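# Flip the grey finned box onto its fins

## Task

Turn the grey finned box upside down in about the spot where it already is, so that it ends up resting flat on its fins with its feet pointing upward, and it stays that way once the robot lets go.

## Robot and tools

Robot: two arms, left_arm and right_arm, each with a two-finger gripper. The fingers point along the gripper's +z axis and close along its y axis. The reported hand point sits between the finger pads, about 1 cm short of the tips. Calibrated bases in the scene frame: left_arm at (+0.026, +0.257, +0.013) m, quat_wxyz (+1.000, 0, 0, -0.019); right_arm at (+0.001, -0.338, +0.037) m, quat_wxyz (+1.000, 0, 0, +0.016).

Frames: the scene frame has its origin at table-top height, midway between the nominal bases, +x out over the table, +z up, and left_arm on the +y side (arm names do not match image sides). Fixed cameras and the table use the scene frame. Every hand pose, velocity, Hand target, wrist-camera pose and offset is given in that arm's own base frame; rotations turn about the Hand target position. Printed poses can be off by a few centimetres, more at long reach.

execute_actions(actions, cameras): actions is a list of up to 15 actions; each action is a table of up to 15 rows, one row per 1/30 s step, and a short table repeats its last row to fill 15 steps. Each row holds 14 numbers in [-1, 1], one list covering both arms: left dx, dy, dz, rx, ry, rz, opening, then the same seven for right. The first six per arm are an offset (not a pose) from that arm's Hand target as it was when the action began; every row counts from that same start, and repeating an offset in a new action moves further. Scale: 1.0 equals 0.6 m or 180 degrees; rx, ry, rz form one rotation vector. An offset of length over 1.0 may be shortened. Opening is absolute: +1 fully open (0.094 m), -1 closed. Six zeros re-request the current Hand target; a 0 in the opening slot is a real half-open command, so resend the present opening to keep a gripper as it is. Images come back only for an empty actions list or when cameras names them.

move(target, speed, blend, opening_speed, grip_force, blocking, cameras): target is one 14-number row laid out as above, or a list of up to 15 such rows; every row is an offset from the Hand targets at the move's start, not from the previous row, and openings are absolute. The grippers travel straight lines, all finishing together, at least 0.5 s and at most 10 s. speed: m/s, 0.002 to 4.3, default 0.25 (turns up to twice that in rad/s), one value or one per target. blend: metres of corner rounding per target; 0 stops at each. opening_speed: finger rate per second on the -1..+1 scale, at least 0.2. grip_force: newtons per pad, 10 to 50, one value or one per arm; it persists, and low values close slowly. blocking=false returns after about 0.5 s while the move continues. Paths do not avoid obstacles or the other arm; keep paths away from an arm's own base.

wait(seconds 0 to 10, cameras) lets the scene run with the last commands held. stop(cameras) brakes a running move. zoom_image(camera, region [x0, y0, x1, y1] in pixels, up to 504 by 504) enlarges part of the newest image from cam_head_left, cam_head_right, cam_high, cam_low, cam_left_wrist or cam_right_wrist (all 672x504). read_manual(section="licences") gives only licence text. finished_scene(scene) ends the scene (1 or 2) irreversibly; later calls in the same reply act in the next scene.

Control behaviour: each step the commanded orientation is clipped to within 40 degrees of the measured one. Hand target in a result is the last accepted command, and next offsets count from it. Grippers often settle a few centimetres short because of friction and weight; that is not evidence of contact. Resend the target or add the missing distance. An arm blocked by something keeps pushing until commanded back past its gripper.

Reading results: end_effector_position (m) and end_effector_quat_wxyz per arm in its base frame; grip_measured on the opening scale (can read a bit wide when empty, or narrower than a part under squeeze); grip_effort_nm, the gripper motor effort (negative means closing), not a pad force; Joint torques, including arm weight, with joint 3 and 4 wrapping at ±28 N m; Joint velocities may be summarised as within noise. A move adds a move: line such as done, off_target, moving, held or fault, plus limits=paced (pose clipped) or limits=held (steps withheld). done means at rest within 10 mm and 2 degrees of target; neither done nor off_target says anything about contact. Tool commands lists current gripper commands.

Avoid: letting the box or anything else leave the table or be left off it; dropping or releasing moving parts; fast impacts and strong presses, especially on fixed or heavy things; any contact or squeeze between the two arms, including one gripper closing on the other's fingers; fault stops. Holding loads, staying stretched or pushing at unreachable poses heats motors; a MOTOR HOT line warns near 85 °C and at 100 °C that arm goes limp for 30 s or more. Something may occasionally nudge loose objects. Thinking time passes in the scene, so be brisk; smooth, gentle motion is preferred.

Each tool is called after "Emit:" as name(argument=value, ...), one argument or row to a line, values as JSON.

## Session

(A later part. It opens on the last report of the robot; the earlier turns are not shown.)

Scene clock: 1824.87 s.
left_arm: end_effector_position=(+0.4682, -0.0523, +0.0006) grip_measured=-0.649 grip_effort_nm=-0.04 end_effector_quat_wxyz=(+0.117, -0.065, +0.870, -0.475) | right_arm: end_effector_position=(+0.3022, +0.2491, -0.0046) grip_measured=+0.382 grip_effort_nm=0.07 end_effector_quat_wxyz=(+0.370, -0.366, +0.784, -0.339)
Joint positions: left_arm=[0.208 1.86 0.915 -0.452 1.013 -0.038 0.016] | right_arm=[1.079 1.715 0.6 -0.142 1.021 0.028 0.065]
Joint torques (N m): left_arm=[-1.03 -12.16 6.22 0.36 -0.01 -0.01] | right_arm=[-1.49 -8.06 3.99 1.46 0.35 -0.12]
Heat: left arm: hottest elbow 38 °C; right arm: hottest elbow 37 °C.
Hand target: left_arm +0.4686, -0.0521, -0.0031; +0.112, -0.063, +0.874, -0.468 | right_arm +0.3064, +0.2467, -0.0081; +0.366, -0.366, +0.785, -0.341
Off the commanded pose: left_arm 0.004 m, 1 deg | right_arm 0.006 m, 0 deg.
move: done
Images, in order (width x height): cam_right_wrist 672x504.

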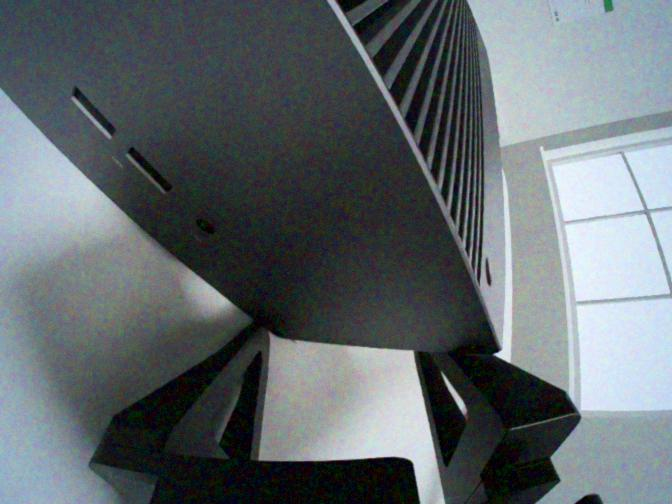

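Emit:
move(
  target=[0,0,0,0,0,0,-0.65,0.004,0,0.1,0,0,0,0.383],
  speed=0.03,
  cameras=["cam_right_wrist","cam_left_wrist","cam_high"],
)

Scene clock: 1836.93 s.
left_arm: end_effector_position=(+0.4682, -0.0523, +0.0006) grip_measured=-0.649 grip_effort_nm=-0.04 end_effector_quat_wxyz=(+0.117, -0.065, +0.870, -0.475) | right_arm: end_effector_position=(+0.2984, +0.2397, +0.0407) grip_measured=+0.382 grip_effort_nm=0.05 end_effector_quat_wxyz=(+0.359, -0.376, +0.782, -0.343)
Joint positions: left_arm=[0.208 1.86 0.915 -0.452 1.013 -0.038 0.016] | right_arm=[1.074 1.551 0.6 -0.32 1.012 0.011 0.065]
Joint torques (N m): left_arm=[-1.08 -12.1 6.22 0.38 0.01 0] | right_arm=[-1.67 -9.17 7.15 0.65 0.69 -0.06]
Heat: left arm: hottest elbow 38 °C; right arm: hottest elbow 37 °C.
Hand target: left_arm +0.4686, -0.0521, -0.0031; +0.112, -0.063, +0.874, -0.468 | right_arm +0.3087, +0.2467, +0.0520; +0.366, -0.366, +0.785, -0.341
Off the commanded pose: left_arm 0.004 m, 1 deg | right_arm 0.017 m, 1 deg.
move: off_target (right_arm)
Images, in order (width x height): cam_high 672x504, cam_left_wrist 672x504, cam_right_wrist 672x504.

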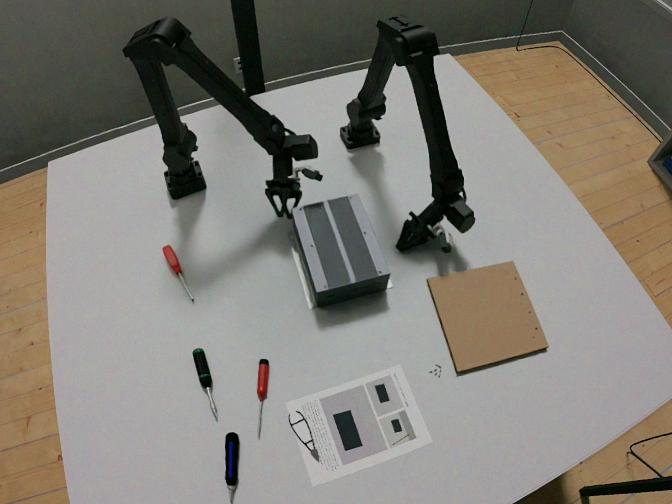

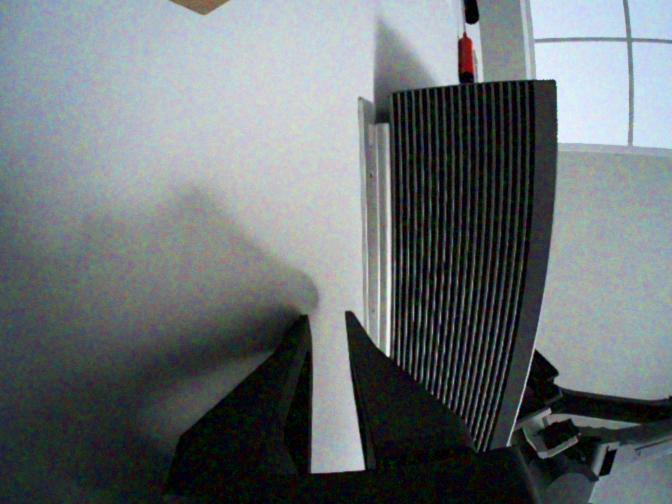

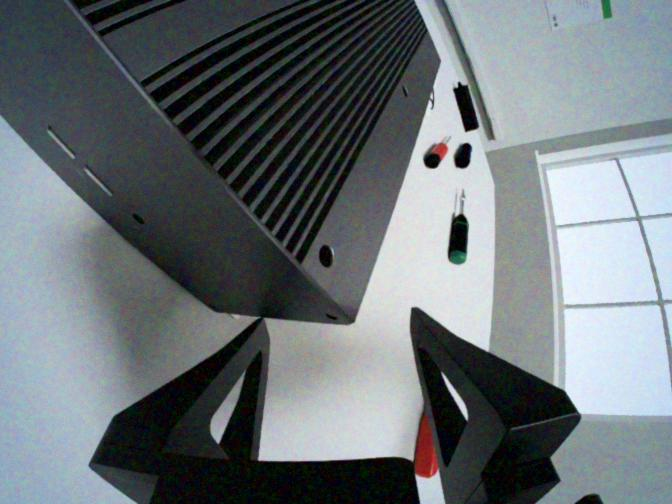

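Emit:
move(
  target=[
    [0,0,0,0,0,0,-0.65,-0.123,0.039,0.022,0,0,0,0.6],
    [0,0,0,0,0,0,-0.65,-0.118,0.1,0.022,-0.1298,-0.0636,0.117,1],
  ],
  speed=0.1,
  cameras=["cam_right_wrist","cam_high"],
)

Scene clock: 1969.97 s.
left_arm: end_effector_position=(+0.4682, -0.0523, +0.0006) grip_measured=-0.649 grip_effort_nm=-0.04 end_effector_quat_wxyz=(+0.117, -0.065, +0.870, -0.475) | right_arm: end_effector_position=(+0.2420, +0.3026, +0.0663) grip_measured=+0.998 grip_effort_nm=0.07 end_effector_quat_wxyz=(+0.412, -0.528, +0.585, -0.458)
Joint positions: left_arm=[0.208 1.86 0.915 -0.452 1.013 -0.038 0.016] | right_arm=[1.345 1.613 0.564 -0.065 1.299 -0.471 0.094]
Joint torques (N m): left_arm=[-1.03 -12.28 6.26 0.4 0.01 -0.01] | right_arm=[0.5 -7.88 4.31 1.69 0.54 -0.04]
Heat: left arm: hottest elbow 38 °C; right arm: hottest elbow 41 °C.
Hand target: left_arm +0.4686, -0.0521, -0.0031; +0.112, -0.063, +0.874, -0.468 | right_arm +0.2380, +0.3068, +0.0653; +0.416, -0.533, +0.580, -0.454
Off the commanded pose: left_arm 0.004 m, 1 deg | right_arm 0.006 m, 1 deg.
move: done
Images, in order (width x height): cam_high 672x504, cam_right_wrist 672x504.

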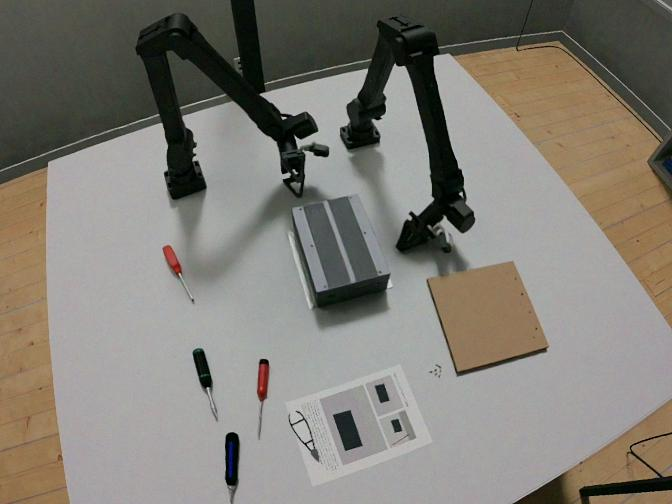

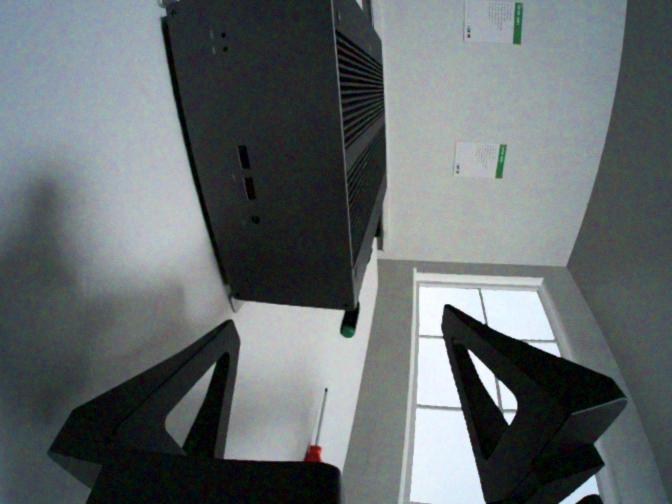

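Emit:
zoom_image(
  camera="cam_right_wrist",
  region=[150, 120, 400, 330],
)

Emit:
zoom_image(
  camera="cam_right_wrist",
  region=[140, 0, 390, 160],
)

Scaled by 2.016 from the camera's 672x504 image, which has a finer 960x720 frame.

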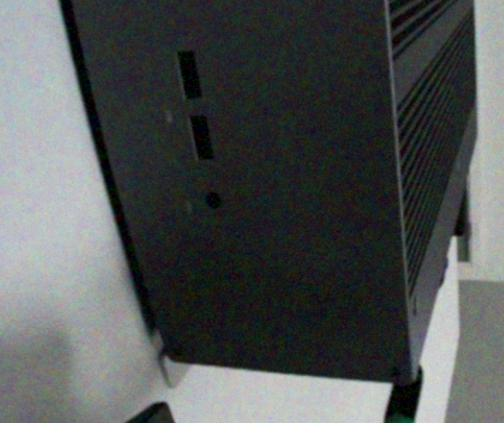

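Scaled by 2.016 from the camera's 672x504 image, which has a finer 960x720 frame.

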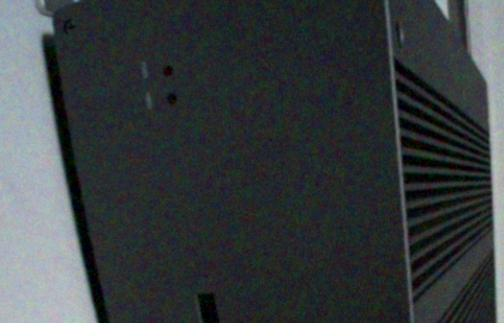

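Emit:
move(
  target=[0,0,0,0,0,0,-0.65,0.02,-0.003,-0.0772,0,0,0,1],
  speed=0.06,
  cameras=["cam_right_wrist"],
)

Emit:
zoom_image(
  camera="cam_right_wrist",
  region=[180, 160, 480, 385],
)

Scene clock: 2008.60 s.
left_arm: end_effector_position=(+0.4682, -0.0523, +0.0006) grip_measured=-0.649 grip_effort_nm=-0.04 end_effector_quat_wxyz=(+0.117, -0.065, +0.870, -0.475) | right_arm: end_effector_position=(+0.2455, +0.3090, +0.0223) grip_measured=+0.999 grip_effort_nm=0.07 end_effector_quat_wxyz=(-0.421, +0.534, -0.579, +0.451)
Joint positions: left_arm=[0.208 1.86 0.915 -0.452 1.013 -0.038 0.016] | right_arm=[1.337 1.777 0.54 0.236 1.282 -0.582 0.094]
Joint torques (N m): left_arm=[-1.2 -12.34 6.23 0.35 0.01 0] | right_arm=[-2.08 -8.41 2.85 1.91 0.38 -0.09]
Heat: left arm: hottest elbow 38 °C; right arm: hottest elbow 38 °C.
Hand target: left_arm +0.4686, -0.0521, -0.0031; +0.112, -0.063, +0.874, -0.468 | right_arm +0.2499, +0.3049, +0.0188; -0.416, +0.533, -0.580, +0.454
Off the commanded pose: left_arm 0.004 m, 1 deg | right_arm 0.007 m, 1 deg.
move: done
Images, in order (width x height): cam_right_wrist 672x504.

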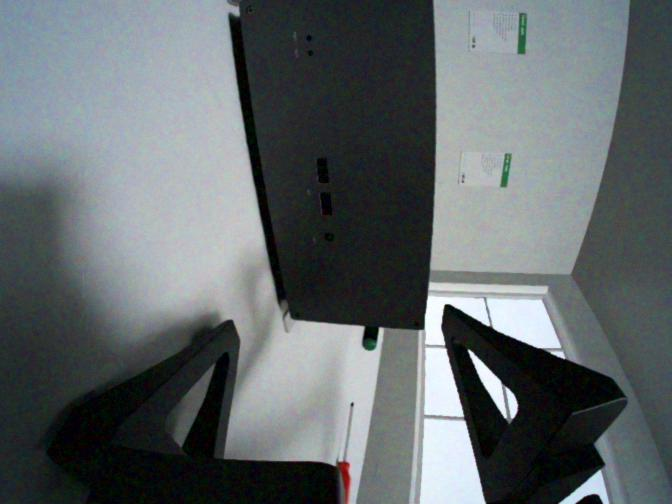

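Scaled by 1.680 from the camera's 672x504 image, which has a finer 960x720 frame.

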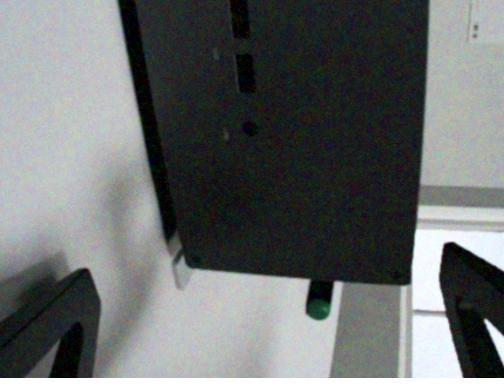

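Emit:
move(
  target=[0,0,0,0,0,0,-0.65,0.0583,-0.0058,-0.005,0,0,0,1],
  speed=0.05,
  cameras=["cam_right_wrist"],
)

Emit:
zoom_image(
  camera="cam_right_wrist",
  region=[190, 180, 490, 405],
)

Scene clock: 2032.43 s.
left_arm: end_effector_position=(+0.4682, -0.0523, +0.0006) grip_measured=-0.649 grip_effort_nm=-0.04 end_effector_quat_wxyz=(+0.117, -0.065, +0.870, -0.475) | right_arm: end_effector_position=(+0.2810, +0.3057, +0.0193) grip_measured=+0.999 grip_effort_nm=0.07 end_effector_quat_wxyz=(-0.420, +0.533, -0.580, +0.451)
Joint positions: left_arm=[0.208 1.86 0.915 -0.452 1.013 -0.038 0.016] | right_arm=[1.233 1.822 0.524 0.534 1.216 -0.832 0.094]
Joint torques (N m): left_arm=[-0.97 -12.16 6.23 0.38 0 0.01] | right_arm=[-1.85 -8.94 2.61 2.15 0.29 -0.07]
Heat: left arm: hottest elbow 38 °C; right arm: hottest elbow 37 °C.
Hand target: left_arm +0.4686, -0.0521, -0.0031; +0.112, -0.063, +0.874, -0.468 | right_arm +0.2849, +0.3016, +0.0160; -0.416, +0.533, -0.580, +0.454
Off the commanded pose: left_arm 0.004 m, 1 deg | right_arm 0.007 m, 1 deg.
move: done
Images, in order (width x height): cam_right_wrist 672x504.

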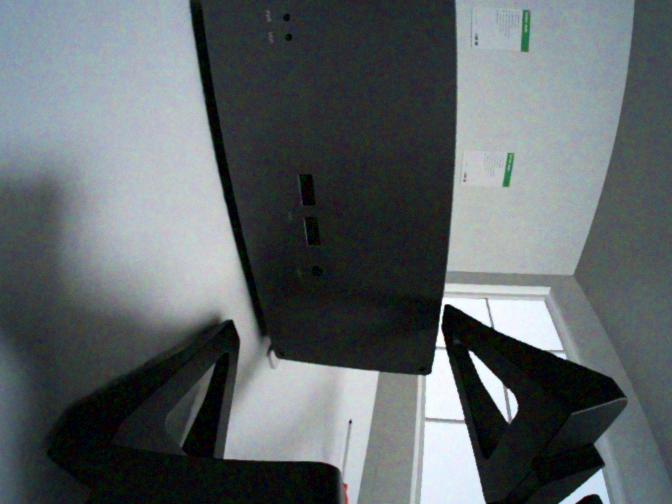

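Scaled by 1.680 from the camera's 672x504 image, which has a finer 960x720 frame.

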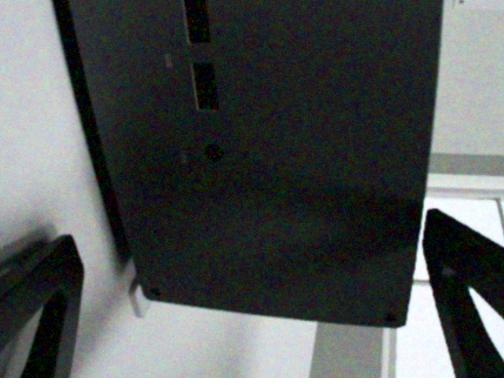

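Emit:
move(
  target=[0,0,0,0,0,0,-0.65,0.0283,-0.0028,-0.003,0,0,0,1],
  speed=0.03,
  cameras=["cam_right_wrist"],
)

Emit:
zoom_image(
  camera="cam_right_wrist",
  region=[190, 220, 490, 445],
)

Scene clock: 2064.57 s.
left_arm: end_effector_position=(+0.4682, -0.0523, +0.0006) grip_measured=-0.649 grip_effort_nm=-0.03 end_effector_quat_wxyz=(+0.117, -0.065, +0.870, -0.475) | right_arm: end_effector_position=(+0.2863, +0.3055, +0.0180) grip_measured=+0.999 grip_effort_nm=0.07 end_effector_quat_wxyz=(-0.425, +0.538, -0.574, +0.449)
Joint positions: left_arm=[0.208 1.86 0.915 -0.452 1.013 -0.038 0.016] | right_arm=[1.216 1.84 0.512 0.632 1.193 -0.906 0.094]
Joint torques (N m): left_arm=[-1.14 -12.22 6.22 0.36 0.01 -0.01] | right_arm=[-4.42 -8.47 3.67 2.25 -0.31 -0.15]
Heat: left arm: hottest elbow 38 °C; right arm: hottest elbow 36 °C.
Hand target: left_arm +0.4686, -0.0521, -0.0031; +0.112, -0.063, +0.874, -0.468 | right_arm +0.3019, +0.2997, +0.0140; -0.416, +0.533, -0.580, +0.454
Off the commanded pose: left_arm 0.004 m, 1 deg | right_arm 0.017 m, 2 deg.
move: off_target (right_arm)
Images, in order (width x height): cam_right_wrist 672x504.

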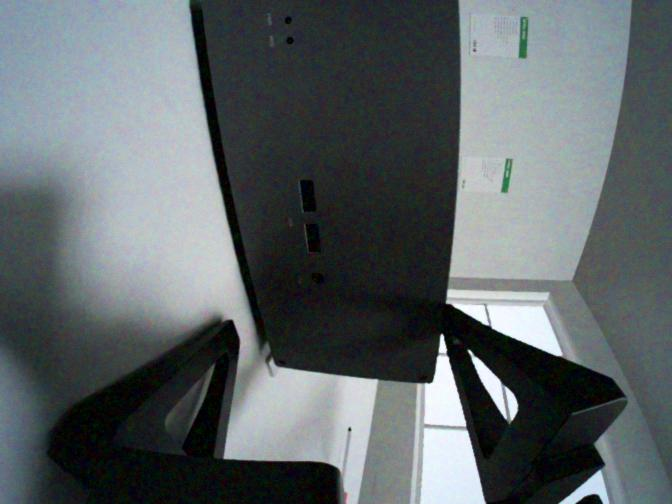

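Scaled by 1.680 from the camera's 672x504 image, which has a finer 960x720 frame.

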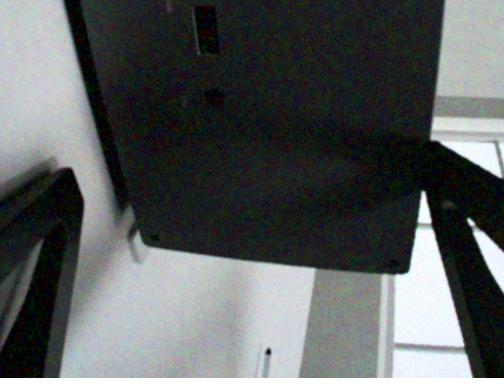

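Emit:
move(
  target=[
    [0,0,0,0,0,0,-0.65,-0.037,0.002,0.0,0,0,0,1],
    [0,0,0,0,0,0,-0.65,-0.037,0.002,0.0075,0,0,0,1],
  ],
  speed=0.03,
  cameras=["cam_right_wrist"],
)

Emit:
zoom_image(
  camera="cam_right_wrist",
  region=[190, 220, 490, 445],
)

Scene clock: 2074.83 s.
left_arm: end_effector_position=(+0.4682, -0.0523, +0.0006) grip_measured=-0.649 grip_effort_nm=-0.03 end_effector_quat_wxyz=(+0.117, -0.065, +0.870, -0.475) | right_arm: end_effector_position=(+0.2836, +0.2964, +0.0163) grip_measured=+0.999 grip_effort_nm=0.04 end_effector_quat_wxyz=(+0.411, -0.531, +0.581, -0.460)
Joint positions: left_arm=[0.208 1.86 0.915 -0.452 1.013 -0.038 0.016] | right_arm=[1.219 1.828 0.516 0.528 1.225 -0.828 0.094]
Joint torques (N m): left_arm=[-1.14 -12.28 6.23 0.38 0 0] | right_arm=[0.26 -10.87 2.81 1.26 0.31 0.12]
Heat: left arm: hottest elbow 38 °C; right arm: hottest elbow 36 °C.
Hand target: left_arm +0.4686, -0.0521, -0.0031; +0.112, -0.063, +0.874, -0.468 | right_arm +0.2797, +0.3009, +0.0185; +0.416, -0.533, +0.580, -0.454
Off the commanded pose: left_arm 0.004 m, 1 deg | right_arm 0.006 m, 1 deg.
move: done
Images, in order (width x height): cam_right_wrist 672x504.

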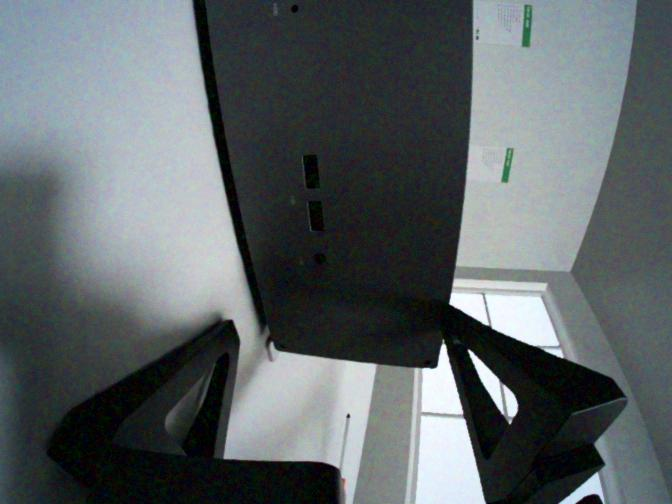

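Scaled by 1.680 from the camera's 672x504 image, which has a finer 960x720 frame.

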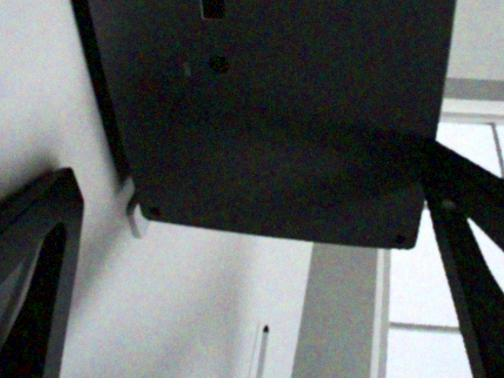

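Emit:
move(
  target=[
    [0,0,0,0,0,0,-0.65,-0.03,0.003,0.0,0,0,0,1],
    [0,0,0,0,0,0,-0.65,-0.03,0.003,0.017,0,0,0,1],
  ],
  speed=0.04,
  cameras=["cam_right_wrist"],
)

Emit:
zoom_image(
  camera="cam_right_wrist",
  region=[190, 180, 490, 405],
)

Scene clock: 2081.77 s.
left_arm: end_effector_position=(+0.4682, -0.0523, +0.0006) grip_measured=-0.649 grip_effort_nm=-0.04 end_effector_quat_wxyz=(+0.117, -0.065, +0.870, -0.475) | right_arm: end_effector_position=(+0.2653, +0.2963, +0.0248) grip_measured=+0.999 grip_effort_nm=0.04 end_effector_quat_wxyz=(-0.408, +0.534, -0.580, +0.460)
Joint positions: left_arm=[0.208 1.86 0.915 -0.452 1.013 -0.038 0.016] | right_arm=[1.271 1.769 0.516 0.347 1.255 -0.708 0.094]
Joint torques (N m): left_arm=[-1.14 -12.34 6.24 0.34 0 0] | right_arm=[0.03 -10.64 3.55 1.21 0.61 0.17]
Heat: left arm: hottest elbow 38 °C; right arm: hottest elbow 36 °C.
Hand target: left_arm +0.4686, -0.0521, -0.0031; +0.112, -0.063, +0.874, -0.468 | right_arm +0.2618, +0.3027, +0.0287; -0.416, +0.533, -0.580, +0.454
Off the commanded pose: left_arm 0.004 m, 1 deg | right_arm 0.008 m, 1 deg.
move: done
Images, in order (width x height): cam_right_wrist 672x504.

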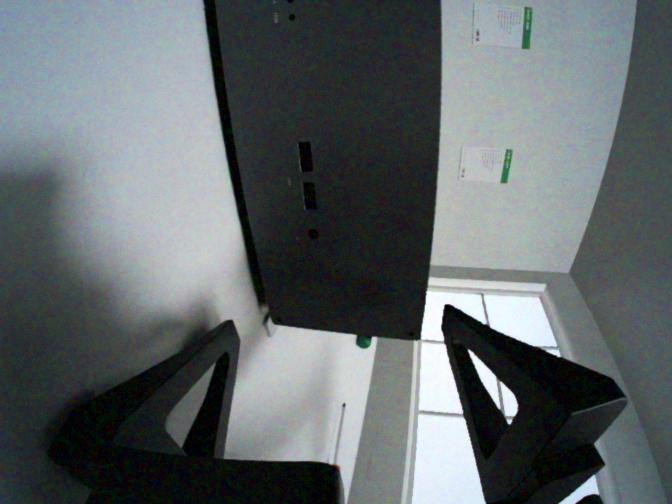

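Scaled by 1.680 from the camera's 672x504 image, which has a finer 960x720 frame.

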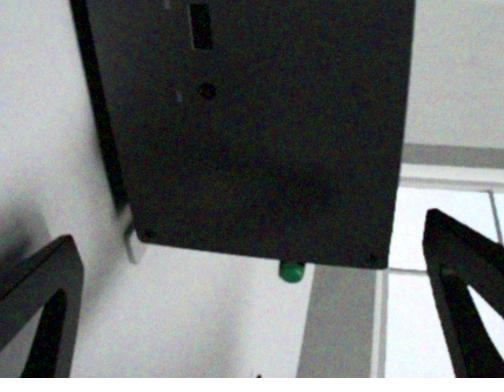

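Emit:
move(
  target=[
    [0,0,0,0,0,0,-0.65,0,0.008,-0.02,-0.001,-0.0111,0,1],
  ],
  speed=0.03,
  cameras=[],
)

Scene clock: 2117.10 s.
left_arm: end_effector_position=(+0.4682, -0.0523, +0.0006) grip_measured=-0.649 grip_effort_nm=-0.04 end_effector_quat_wxyz=(+0.117, -0.065, +0.870, -0.475) | right_arm: end_effector_position=(+0.2644, +0.2983, +0.0181) grip_measured=+0.999 grip_effort_nm=0.04 end_effector_quat_wxyz=(+0.420, -0.522, +0.578, -0.467)
Joint positions: left_arm=[0.208 1.86 0.915 -0.452 1.013 -0.038 0.016] | right_arm=[1.279 1.824 0.516 0.447 1.288 -0.733 0.094]
Joint torques (N m): left_arm=[-0.91 -12.28 6.2 0.39 0.01 0] | right_arm=[0.09 -8.76 3.66 2 0.53 -0.03]
Heat: left arm: hottest elbow 38 °C; right arm: hottest elbow 36 °C.
Hand target: left_arm +0.4686, -0.0521, -0.0031; +0.112, -0.063, +0.874, -0.468 | right_arm +0.2617, +0.3076, +0.0168; +0.425, -0.525, +0.572, -0.464
Off the commanded pose: left_arm 0.004 m, 1 deg | right_arm 0.010 m, 1 deg.
move: done
No camera images: "cameras" was empty.

Emit:
move(
  target=[
    [0,0,0,0,0,0,-0.65,0.018,-0.0015,0.0018,0,0,0,1],
  ],
  speed=0.03,
  cameras=["cam_right_wrist"],
)

Emit:
zoom_image(
  camera="cam_right_wrist",
  region=[190, 200, 490, 425],
)

Scene clock: 2128.47 s.
left_arm: end_effector_position=(+0.4682, -0.0523, +0.0006) grip_measured=-0.649 grip_effort_nm=-0.04 end_effector_quat_wxyz=(+0.117, -0.065, +0.870, -0.475) | right_arm: end_effector_position=(+0.2668, +0.3063, +0.0191) grip_measured=+0.999 grip_effort_nm=0.04 end_effector_quat_wxyz=(-0.426, +0.529, -0.570, +0.463)
Joint positions: left_arm=[0.208 1.86 0.915 -0.452 1.013 -0.038 0.016] | right_arm=[1.277 1.837 0.516 0.536 1.271 -0.814 0.094]
Joint torques (N m): left_arm=[-0.97 -12.22 6.24 0.39 0 0.01] | right_arm=[-1.85 -8.18 3.33 2.21 0.31 -0.03]
Heat: left arm: hottest elbow 38 °C; right arm: hottest elbow 36 °C.
Hand target: left_arm +0.4686, -0.0521, -0.0031; +0.112, -0.063, +0.874, -0.468 | right_arm +0.2725, +0.3066, +0.0178; -0.425, +0.526, -0.572, +0.464
Off the commanded pose: left_arm 0.004 m, 1 deg | right_arm 0.006 m, 1 deg.
move: done
Images, in order (width x height): cam_right_wrist 672x504.

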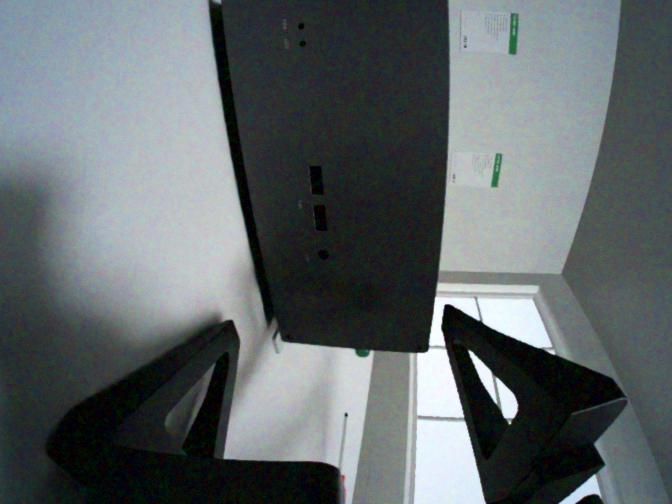

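Scaled by 1.680 from the camera's 672x504 image, which has a finer 960x720 frame.

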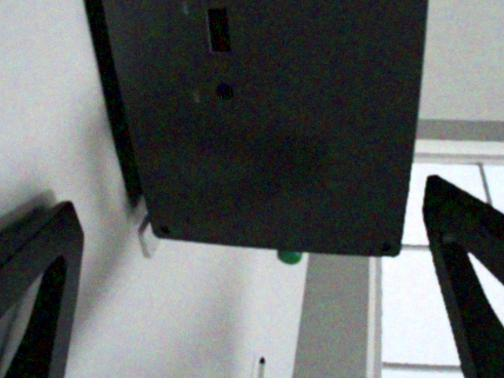

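Emit:
move(
  target=[
    [0,0,0,0,0,0,-0.65,0.042,-0.0037,0.0,0,0,0,1],
  ],
  speed=0.03,
  cameras=["cam_right_wrist"],
)

Emit:
zoom_image(
  camera="cam_right_wrist",
  region=[190, 220, 490, 445],
)

Scene clock: 2153.47 s.
left_arm: end_effector_position=(+0.4682, -0.0523, +0.0006) grip_measured=-0.649 grip_effort_nm=-0.04 end_effector_quat_wxyz=(+0.117, -0.065, +0.870, -0.475) | right_arm: end_effector_position=(+0.2914, +0.3038, +0.0187) grip_measured=+0.999 grip_effort_nm=0.04 end_effector_quat_wxyz=(-0.425, +0.530, -0.570, +0.463)
Joint positions: left_arm=[0.208 1.86 0.915 -0.452 1.013 -0.038 0.016] | right_arm=[1.205 1.866 0.516 0.7 1.216 -0.957 0.094]
Joint torques (N m): left_arm=[-1.08 -12.28 6.24 0.38 0 -0.01] | right_arm=[-2.43 -9.52 3.38 2.37 0.2 -0.07]
Heat: left arm: hottest elbow 38 °C; right arm: hottest elbow 36 °C.
Hand target: left_arm +0.4686, -0.0521, -0.0031; +0.112, -0.063, +0.874, -0.468 | right_arm +0.2977, +0.3045, +0.0178; -0.425, +0.526, -0.572, +0.464
Off the commanded pose: left_arm 0.004 m, 1 deg | right_arm 0.006 m, 1 deg.
move: done
Images, in order (width x height): cam_right_wrist 672x504.

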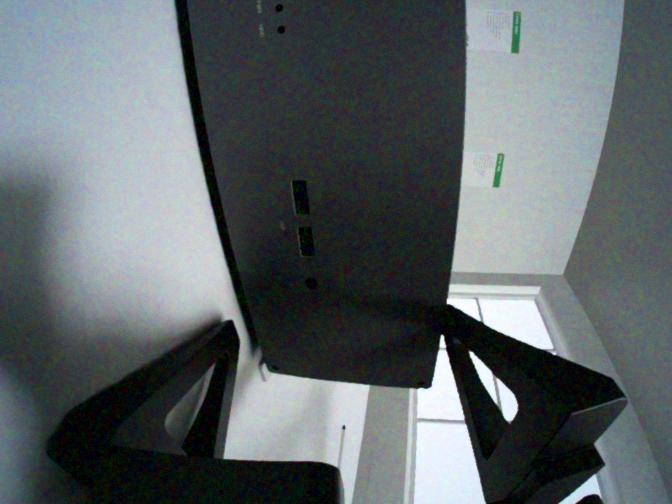

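Scaled by 1.680 from the camera's 672x504 image, which has a finer 960x720 frame.

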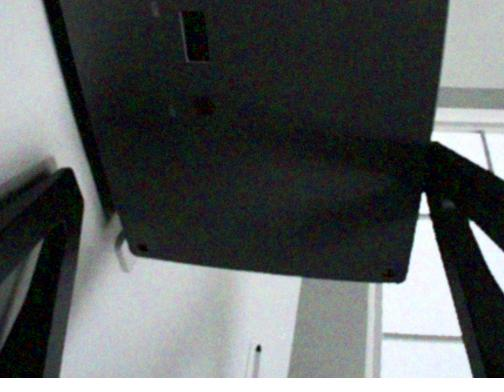

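Emit:
move(
  target=[
    [0,0,0,0,0,0,-0.65,0.02,-0.0017,0.0,0,0,0,1],
  ],
  speed=0.03,
  cameras=["cam_right_wrist"],
)

Emit:
zoom_image(
  camera="cam_right_wrist",
  region=[190, 240, 490, 465],
)

Scene clock: 2176.37 s.
left_arm: end_effector_position=(+0.4682, -0.0523, +0.0006) grip_measured=-0.649 grip_effort_nm=-0.04 end_effector_quat_wxyz=(+0.117, -0.065, +0.870, -0.475) | right_arm: end_effector_position=(+0.3022, +0.3015, +0.0187) grip_measured=+0.999 grip_effort_nm=0.04 end_effector_quat_wxyz=(-0.425, +0.530, -0.570, +0.462)
Joint positions: left_arm=[0.208 1.86 0.915 -0.452 1.013 -0.038 0.016] | right_arm=[1.173 1.877 0.516 0.759 1.189 -1.009 0.094]
Joint torques (N m): left_arm=[-0.97 -12.28 6.23 0.36 0 0] | right_arm=[-2.02 -9.17 3.74 2.21 0.12 0.04]
Heat: left arm: hottest elbow 38 °C; right arm: hottest elbow 36 °C.
Hand target: left_arm +0.4686, -0.0521, -0.0031; +0.112, -0.063, +0.874, -0.468 | right_arm +0.3097, +0.3034, +0.0178; -0.425, +0.526, -0.572, +0.464
Off the commanded pose: left_arm 0.004 m, 1 deg | right_arm 0.008 m, 1 deg.
move: done
Images, in order (width x height): cam_right_wrist 672x504.

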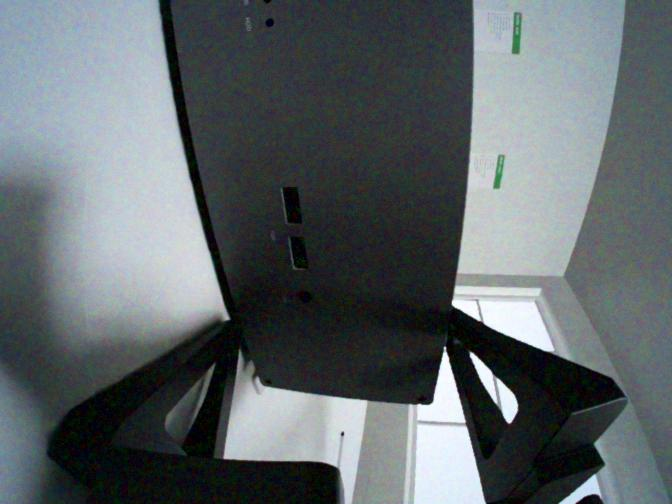

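Scaled by 1.680 from the camera's 672x504 image, which has a finer 960x720 frame.

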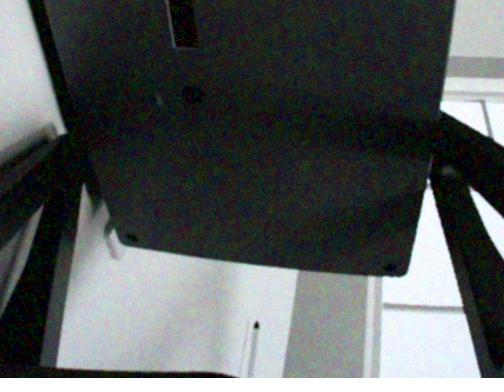

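Emit:
move(
  target=[
    [0,0,0,0,0,0,-0.65,0.007,-0.0006,0.0,0,0,0,1],
  ],
  speed=0.03,
  cameras=[],
)

Emit:
move(
  target=[
    [0,0,0,0,0,0,-0.65,0,0,0,0,0,0,0.7],
  ],
  opening_speed=0.2,
  cameras=["cam_right_wrist"],
)

Scene clock: 2186.37 s.
left_arm: end_effector_position=(+0.4682, -0.0523, +0.0006) grip_measured=-0.649 grip_effort_nm=-0.04 end_effector_quat_wxyz=(+0.117, -0.065, +0.870, -0.475) | right_arm: end_effector_position=(+0.3056, +0.3007, +0.0187) grip_measured=+0.999 grip_effort_nm=0.04 end_effector_quat_wxyz=(-0.425, +0.531, -0.569, +0.462)
Joint positions: left_arm=[0.208 1.86 0.915 -0.452 1.013 -0.038 0.016] | right_arm=[1.163 1.881 0.516 0.777 1.179 -1.026 0.094]
Joint torques (N m): left_arm=[-1.03 -12.28 6.24 0.39 0 0] | right_arm=[-1.79 -9.11 3.79 2.33 0.17 -0.06]
Heat: left arm: hottest elbow 38 °C; right arm: hottest elbow 36 °C.
Hand target: left_arm +0.4686, -0.0521, -0.0031; +0.112, -0.063, +0.874, -0.468 | right_arm +0.3139, +0.3030, +0.0178; -0.425, +0.526, -0.572, +0.464
Off the commanded pose: left_arm 0.004 m, 1 deg | right_arm 0.009 m, 1 deg.
move: done
No camera images: "cameras" was empty.

Scene clock: 2188.07 s.
left_arm: end_effector_position=(+0.4682, -0.0523, +0.0006) grip_measured=-0.649 grip_effort_nm=-0.04 end_effector_quat_wxyz=(+0.117, -0.065, +0.870, -0.475) | right_arm: end_effector_position=(+0.3058, +0.3008, +0.0191) grip_measured=+0.916 grip_effort_nm=-1.04 end_effector_quat_wxyz=(-0.426, +0.530, -0.569, +0.462)
Joint positions: left_arm=[0.208 1.86 0.915 -0.452 1.013 -0.038 0.016] | right_arm=[1.163 1.881 0.516 0.78 1.179 -1.027 0.09]
Joint torques (N m): left_arm=[-1.03 -12.22 6.23 0.38 0.01 0] | right_arm=[-2.14 -8.94 3.84 2.15 0.13 -0.03]
Heat: left arm: hottest elbow 38 °C; right arm: hottest elbow 36 °C.
Hand target: left_arm +0.4686, -0.0521, -0.0031; +0.112, -0.063, +0.874, -0.468 | right_arm +0.3140, +0.3030, +0.0179; -0.425, +0.525, -0.572, +0.464
Off the commanded pose: left_arm 0.004 m, 1 deg | right_arm 0.009 m, 1 deg.
move: done
Images, in order (width x height): cam_right_wrist 672x504.

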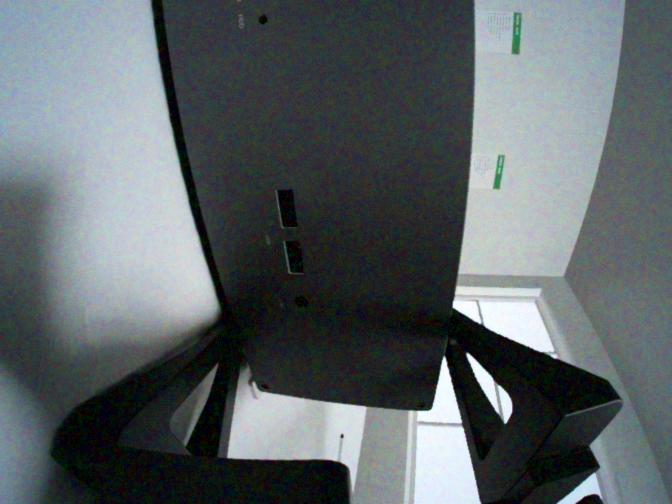

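Emit:
move(
  target=[
    [0,0,0,0,0,0,-0.65,0.01,-0.0009,0.12,0.0024,0.0277,0,0.7],
  ],
  speed=0.03,
  cameras=["cam_right_wrist","cam_left_wrist","cam_high"],
)

Scene clock: 2207.17 s.
left_arm: end_effector_position=(+0.4682, -0.0523, +0.0006) grip_measured=-0.649 grip_effort_nm=-0.04 end_effector_quat_wxyz=(+0.117, -0.065, +0.870, -0.475) | right_arm: end_effector_position=(+0.3077, +0.2939, +0.0750) grip_measured=+0.702 grip_effort_nm=-0.09 end_effector_quat_wxyz=(-0.388, +0.563, -0.579, +0.444)
Joint positions: left_arm=[0.208 1.86 0.915 -0.452 1.013 -0.038 0.016] | right_arm=[1.138 1.578 0.534 0.296 1.106 -0.931 0.08]
Joint torques (N m): left_arm=[-0.97 -12.22 6.28 0.34 0.01 0.01] | right_arm=[-2.49 -9.64 7.38 1.51 0.36 0.09]
Heat: left arm: hottest elbow 38 °C; right arm: hottest elbow 36 °C.
Hand target: left_arm +0.4686, -0.0521, -0.0031; +0.112, -0.063, +0.874, -0.468 | right_arm +0.3200, +0.3026, +0.0899; -0.402, +0.544, -0.592, +0.439
Off the commanded pose: left_arm 0.004 m, 1 deg | right_arm 0.021 m, 3 deg.
move: off_target (right_arm)
Images, in order (width x height): cam_high 672x504, cam_left_wrist 672x504, cam_right_wrist 672x504.

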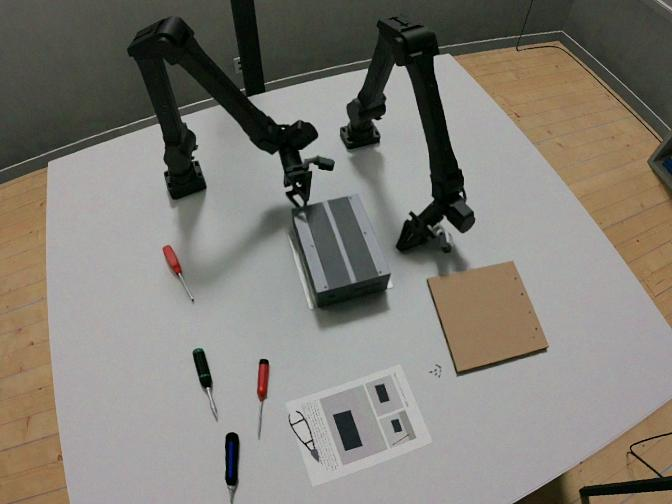

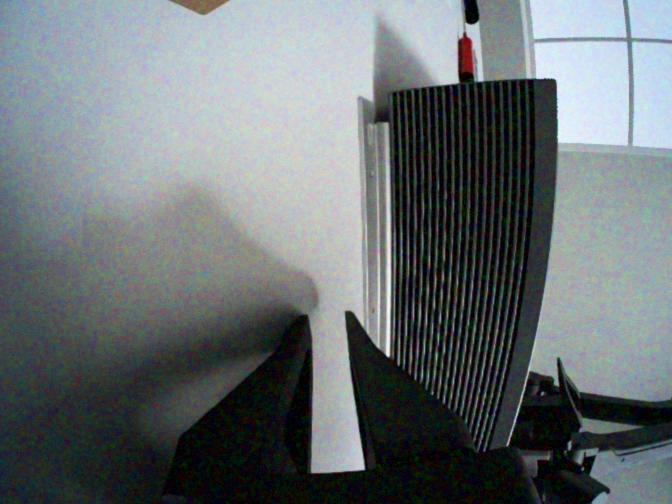

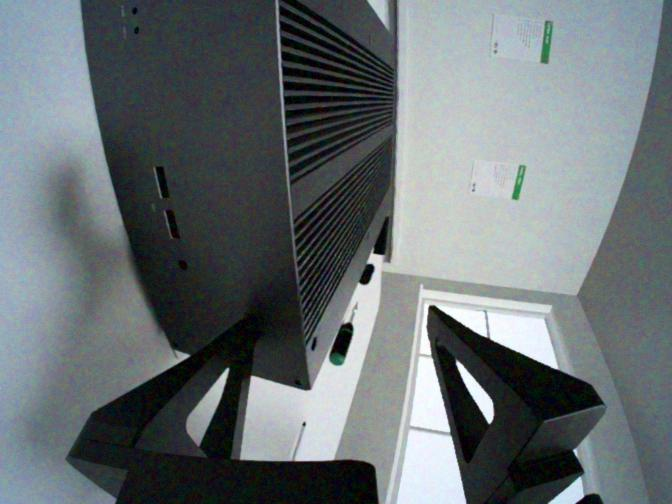

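Emit:
move(
  target=[
    [0,0,0,0,0,0,-0.65,-0.095,0.007,0,0,0,0,0.9],
    [0,0,0,0,0,0,-0.65,-0.095,0.007,-0.118,-0.0024,-0.0277,0,1],
  ],
  speed=[0.08,0.05],
  cameras=["cam_right_wrist"],
)

Emit:
zoom_image(
  camera="cam_right_wrist",
  region=[190, 180, 490, 405],
)

Scene clock: 2240.13 s.
left_arm: end_effector_position=(+0.4682, -0.0523, +0.0006) grip_measured=-0.649 grip_effort_nm=-0.04 end_effector_quat_wxyz=(+0.117, -0.065, +0.870, -0.475) | right_arm: end_effector_position=(+0.2678, +0.3045, +0.0219) grip_measured=+0.998 grip_effort_nm=0.07 end_effector_quat_wxyz=(+0.424, -0.520, +0.579, -0.464)
Joint positions: left_arm=[0.208 1.86 0.915 -0.452 1.013 -0.038 0.016] | right_arm=[1.275 1.821 0.529 0.457 1.283 -0.749 0.094]
Joint torques (N m): left_arm=[-1.03 -12.4 6.22 0.36 0 0] | right_arm=[0.97 -8.88 2.48 2.21 0.61 -0.07]
Heat: left arm: hottest elbow 38 °C; right arm: hottest elbow 39 °C.
Hand target: left_arm +0.4686, -0.0521, -0.0031; +0.112, -0.063, +0.874, -0.468 | right_arm +0.2630, +0.3067, +0.0190; +0.425, -0.526, +0.572, -0.464
Off the commanded pose: left_arm 0.004 m, 1 deg | right_arm 0.006 m, 1 deg.
move: done
Images, in order (width x height): cam_right_wrist 672x504.

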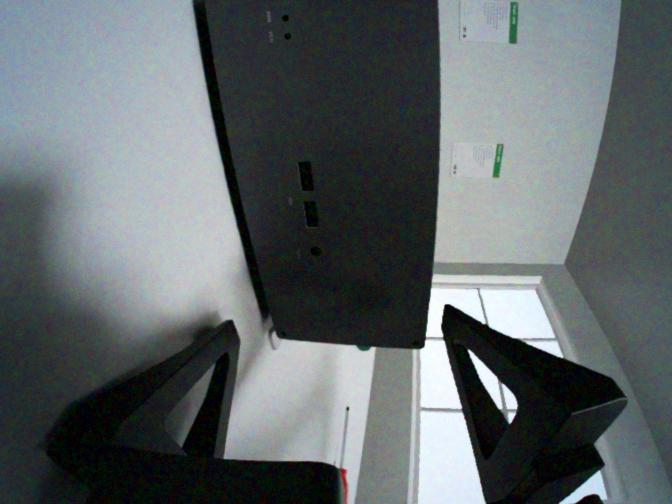

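Scaled by 1.680 from the camera's 672x504 image, which has a finer 960x720 frame.

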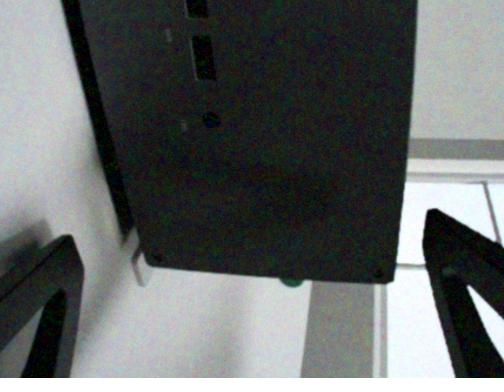

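Emit:
move(
  target=[
    [0,0,0,0,0,0,-0.65,0.02,-0.002,-0.003,0,0,0,1],
    [0,0,0,0,0,0,-0.65,0.062,-0.0055,-0.003,0,0,0,1],
  ],
  speed=0.03,
  cameras=["cam_right_wrist"],
)

Emit:
zoom_image(
  camera="cam_right_wrist",
  region=[190, 220, 490, 445],
)

Scene clock: 2257.20 s.
left_arm: end_effector_position=(+0.4682, -0.0523, +0.0006) grip_measured=-0.649 grip_effort_nm=-0.04 end_effector_quat_wxyz=(+0.117, -0.065, +0.870, -0.475) | right_arm: end_effector_position=(+0.2956, +0.3063, +0.0197) grip_measured=+0.999 grip_effort_nm=0.07 end_effector_quat_wxyz=(-0.428, +0.527, -0.571, +0.461)
Joint positions: left_arm=[0.208 1.86 0.915 -0.452 1.013 -0.038 0.016] | right_arm=[1.197 1.871 0.524 0.717 1.21 -0.97 0.094]
Joint torques (N m): left_arm=[-1.03 -12.34 6.23 0.39 0.01 0] | right_arm=[-1.26 -8.88 2.65 2.22 0.21 -0.03]
Heat: left arm: hottest elbow 38 °C; right arm: hottest elbow 37 °C.
Hand target: left_arm +0.4686, -0.0521, -0.0031; +0.112, -0.063, +0.874, -0.468 | right_arm +0.3001, +0.3033, +0.0172; -0.425, +0.525, -0.572, +0.464
Off the commanded pose: left_arm 0.004 m, 1 deg | right_arm 0.006 m, 1 deg.
move: done
Images, in order (width x height): cam_right_wrist 672x504.

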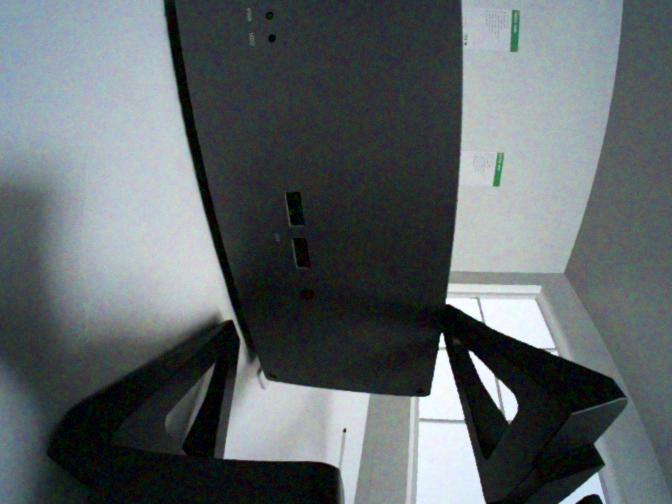

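Scaled by 1.680 from the camera's 672x504 image, which has a finer 960x720 frame.

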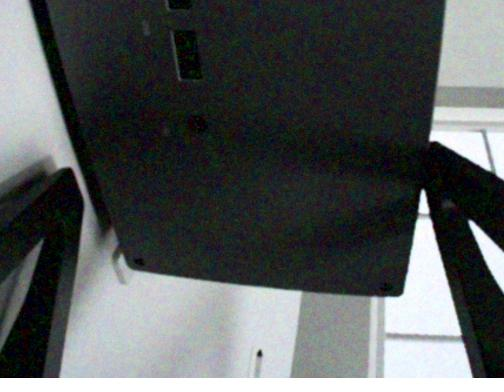

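Emit:
move(
  target=[
    [0,0,0,0,0,0,-0.65,0.0357,-0.0025,-0.0025,0,0,0,1],
  ],
  speed=0.03,
  cameras=["cam_right_wrist"],
)

Emit:
zoom_image(
  camera="cam_right_wrist",
  region=[190, 240, 490, 465],
)

Scene clock: 2264.00 s.
left_arm: end_effector_position=(+0.4682, -0.0523, +0.0006) grip_measured=-0.649 grip_effort_nm=-0.04 end_effector_quat_wxyz=(+0.117, -0.065, +0.870, -0.475) | right_arm: end_effector_position=(+0.3111, +0.3031, +0.0189) grip_measured=+0.999 grip_effort_nm=0.07 end_effector_quat_wxyz=(-0.428, +0.530, -0.569, +0.461)
Joint positions: left_arm=[0.208 1.86 0.915 -0.452 1.013 -0.038 0.016] | right_arm=[1.151 1.89 0.524 0.806 1.167 -1.05 0.094]
Joint torques (N m): left_arm=[-0.97 -12.34 6.2 0.36 0.01 0] | right_arm=[-3.08 -8.64 3.43 2.56 -0.09 -0.05]
Heat: left arm: hottest elbow 38 °C; right arm: hottest elbow 37 °C.
Hand target: left_arm +0.4686, -0.0521, -0.0031; +0.112, -0.063, +0.874, -0.468 | right_arm +0.3216, +0.3019, +0.0158; -0.425, +0.526, -0.572, +0.464
Off the commanded pose: left_arm 0.004 m, 1 deg | right_arm 0.011 m, 1 deg.
move: off_target (right_arm)
Images, in order (width x height): cam_right_wrist 672x504.

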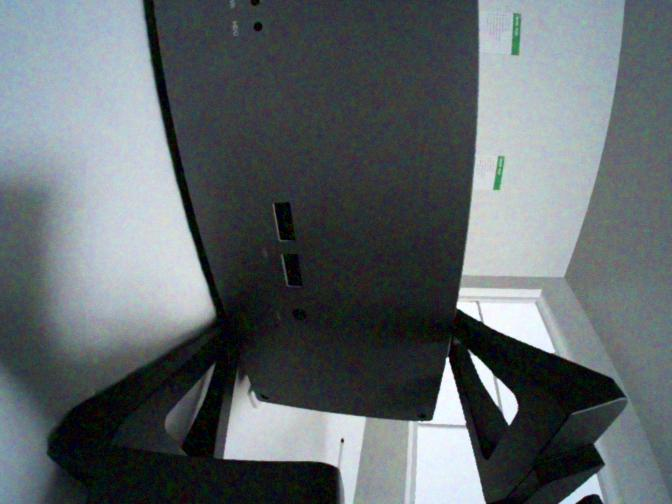

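Scaled by 1.680 from the camera's 672x504 image, which has a finer 960x720 frame.

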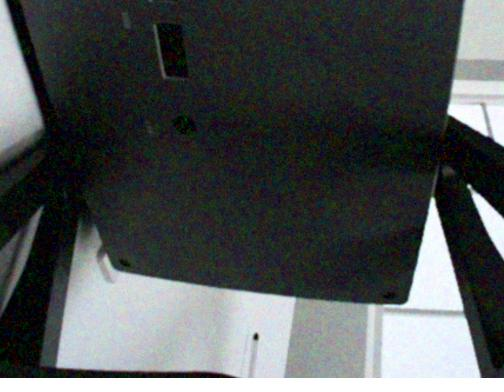

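Emit:
move(
  target=[
    [0,0,0,0,0,0,-0.65,0,0,0,0,0,0,0.6],
  ],
  opening_speed=0.25,
  cameras=[],
)

Emit:
move(
  target=[
    [0,0,0,0,0,0,-0.65,0.006,0,0.05,0,0,0,0.6],
  ],
  speed=0.03,
  cameras=["cam_right_wrist"],
)

Scene clock: 2279.17 s.
left_arm: end_effector_position=(+0.4682, -0.0523, +0.0006) grip_measured=-0.649 grip_effort_nm=-0.04 end_effector_quat_wxyz=(+0.117, -0.065, +0.870, -0.475) | right_arm: end_effector_position=(+0.3111, +0.3032, +0.0187) grip_measured=+0.944 grip_effort_nm=-1.04 end_effector_quat_wxyz=(-0.428, +0.530, -0.568, +0.461)
Joint positions: left_arm=[0.208 1.86 0.915 -0.452 1.013 -0.038 0.016] | right_arm=[1.151 1.892 0.524 0.809 1.167 -1.052 0.091]
Joint torques (N m): left_arm=[-1.03 -12.16 6.22 0.35 0.01 0] | right_arm=[-2.73 -8.76 3.54 2.54 -0.1 -0.1]
Heat: left arm: hottest elbow 38 °C; right arm: hottest elbow 36 °C.
Hand target: left_arm +0.4686, -0.0521, -0.0031; +0.112, -0.063, +0.874, -0.468 | right_arm +0.3216, +0.3019, +0.0158; -0.425, +0.525, -0.572, +0.464
Off the commanded pose: left_arm 0.004 m, 1 deg | right_arm 0.011 m, 1 deg.
move: off_target (right_arm)
No camera images: "cameras" was empty.

Scene clock: 2280.73 s.
left_arm: end_effector_position=(+0.4682, -0.0523, +0.0006) grip_measured=-0.649 grip_effort_nm=-0.04 end_effector_quat_wxyz=(+0.117, -0.065, +0.870, -0.475) | right_arm: end_effector_position=(+0.3143, +0.2987, +0.0238) grip_measured=+0.944 grip_effort_nm=-1.04 end_effector_quat_wxyz=(-0.419, +0.537, -0.572, +0.458)
Joint positions: left_arm=[0.208 1.86 0.915 -0.452 1.013 -0.038 0.016] | right_arm=[1.135 1.848 0.519 0.736 1.145 -1.033 0.091]
Joint torques (N m): left_arm=[-1.03 -12.34 6.26 0.35 0 0] | right_arm=[-2.26 -13.86 3.85 1.73 0.53 -0.39]
Heat: left arm: hottest elbow 38 °C; right arm: hottest elbow 36 °C.
Hand target: left_arm +0.4686, -0.0521, -0.0031; +0.112, -0.063, +0.874, -0.468 | right_arm +0.3252, +0.3019, +0.0458; -0.425, +0.526, -0.572, +0.464
Off the commanded pose: left_arm 0.004 m, 1 deg | right_arm 0.025 m, 2 deg.
move: off_target (right_arm)
Images, in order (width x height): cam_right_wrist 672x504.

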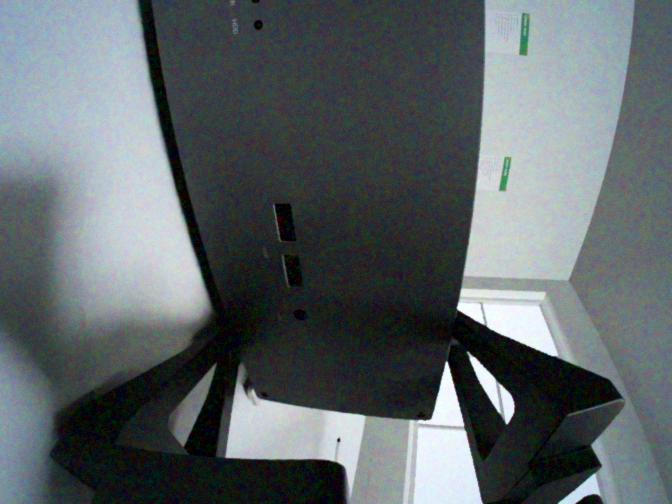

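Emit:
move(
  target=[
    [0,0,0,0,0,0,-0.65,0.0,0,0.04,0,0,0,0.6],
  ],
  speed=0.03,
  cameras=["cam_right_wrist"],
)

Scene clock: 2285.90 s.
left_arm: end_effector_position=(+0.4682, -0.0523, +0.0006) grip_measured=-0.649 grip_effort_nm=-0.04 end_effector_quat_wxyz=(+0.117, -0.065, +0.870, -0.475) | right_arm: end_effector_position=(+0.3163, +0.2961, +0.0330) grip_measured=+0.944 grip_effort_nm=-1.04 end_effector_quat_wxyz=(-0.410, +0.545, -0.577, +0.449)
Joint positions: left_arm=[0.208 1.86 0.915 -0.452 1.013 -0.038 0.016] | right_arm=[1.123 1.782 0.518 0.626 1.118 -1 0.091]
Joint torques (N m): left_arm=[-1.14 -12.34 6.26 0.38 0 0] | right_arm=[-2.08 -16.5 4.41 2.26 1.8 -0.67]
Heat: left arm: hottest elbow 38 °C; right arm: hottest elbow 36 °C.
Hand target: left_arm +0.4686, -0.0521, -0.0031; +0.112, -0.063, +0.874, -0.468 | right_arm +0.3252, +0.3019, +0.0698; -0.425, +0.525, -0.572, +0.464
Off the commanded pose: left_arm 0.004 m, 1 deg | right_arm 0.038 m, 3 deg.
move: off_target (right_arm)
Images, in order (width x height): cam_right_wrist 672x504.

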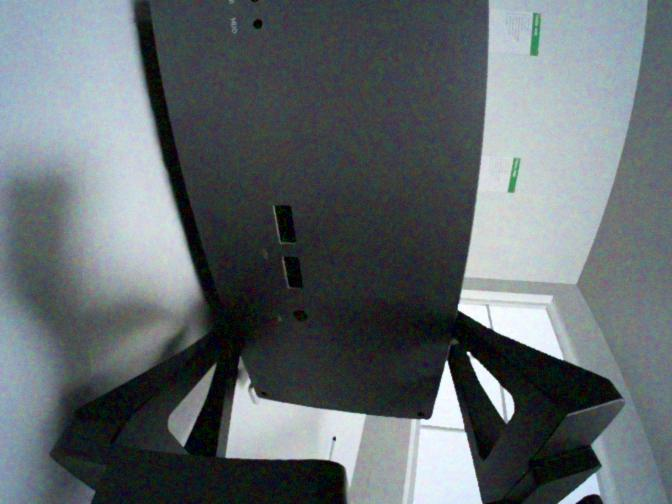

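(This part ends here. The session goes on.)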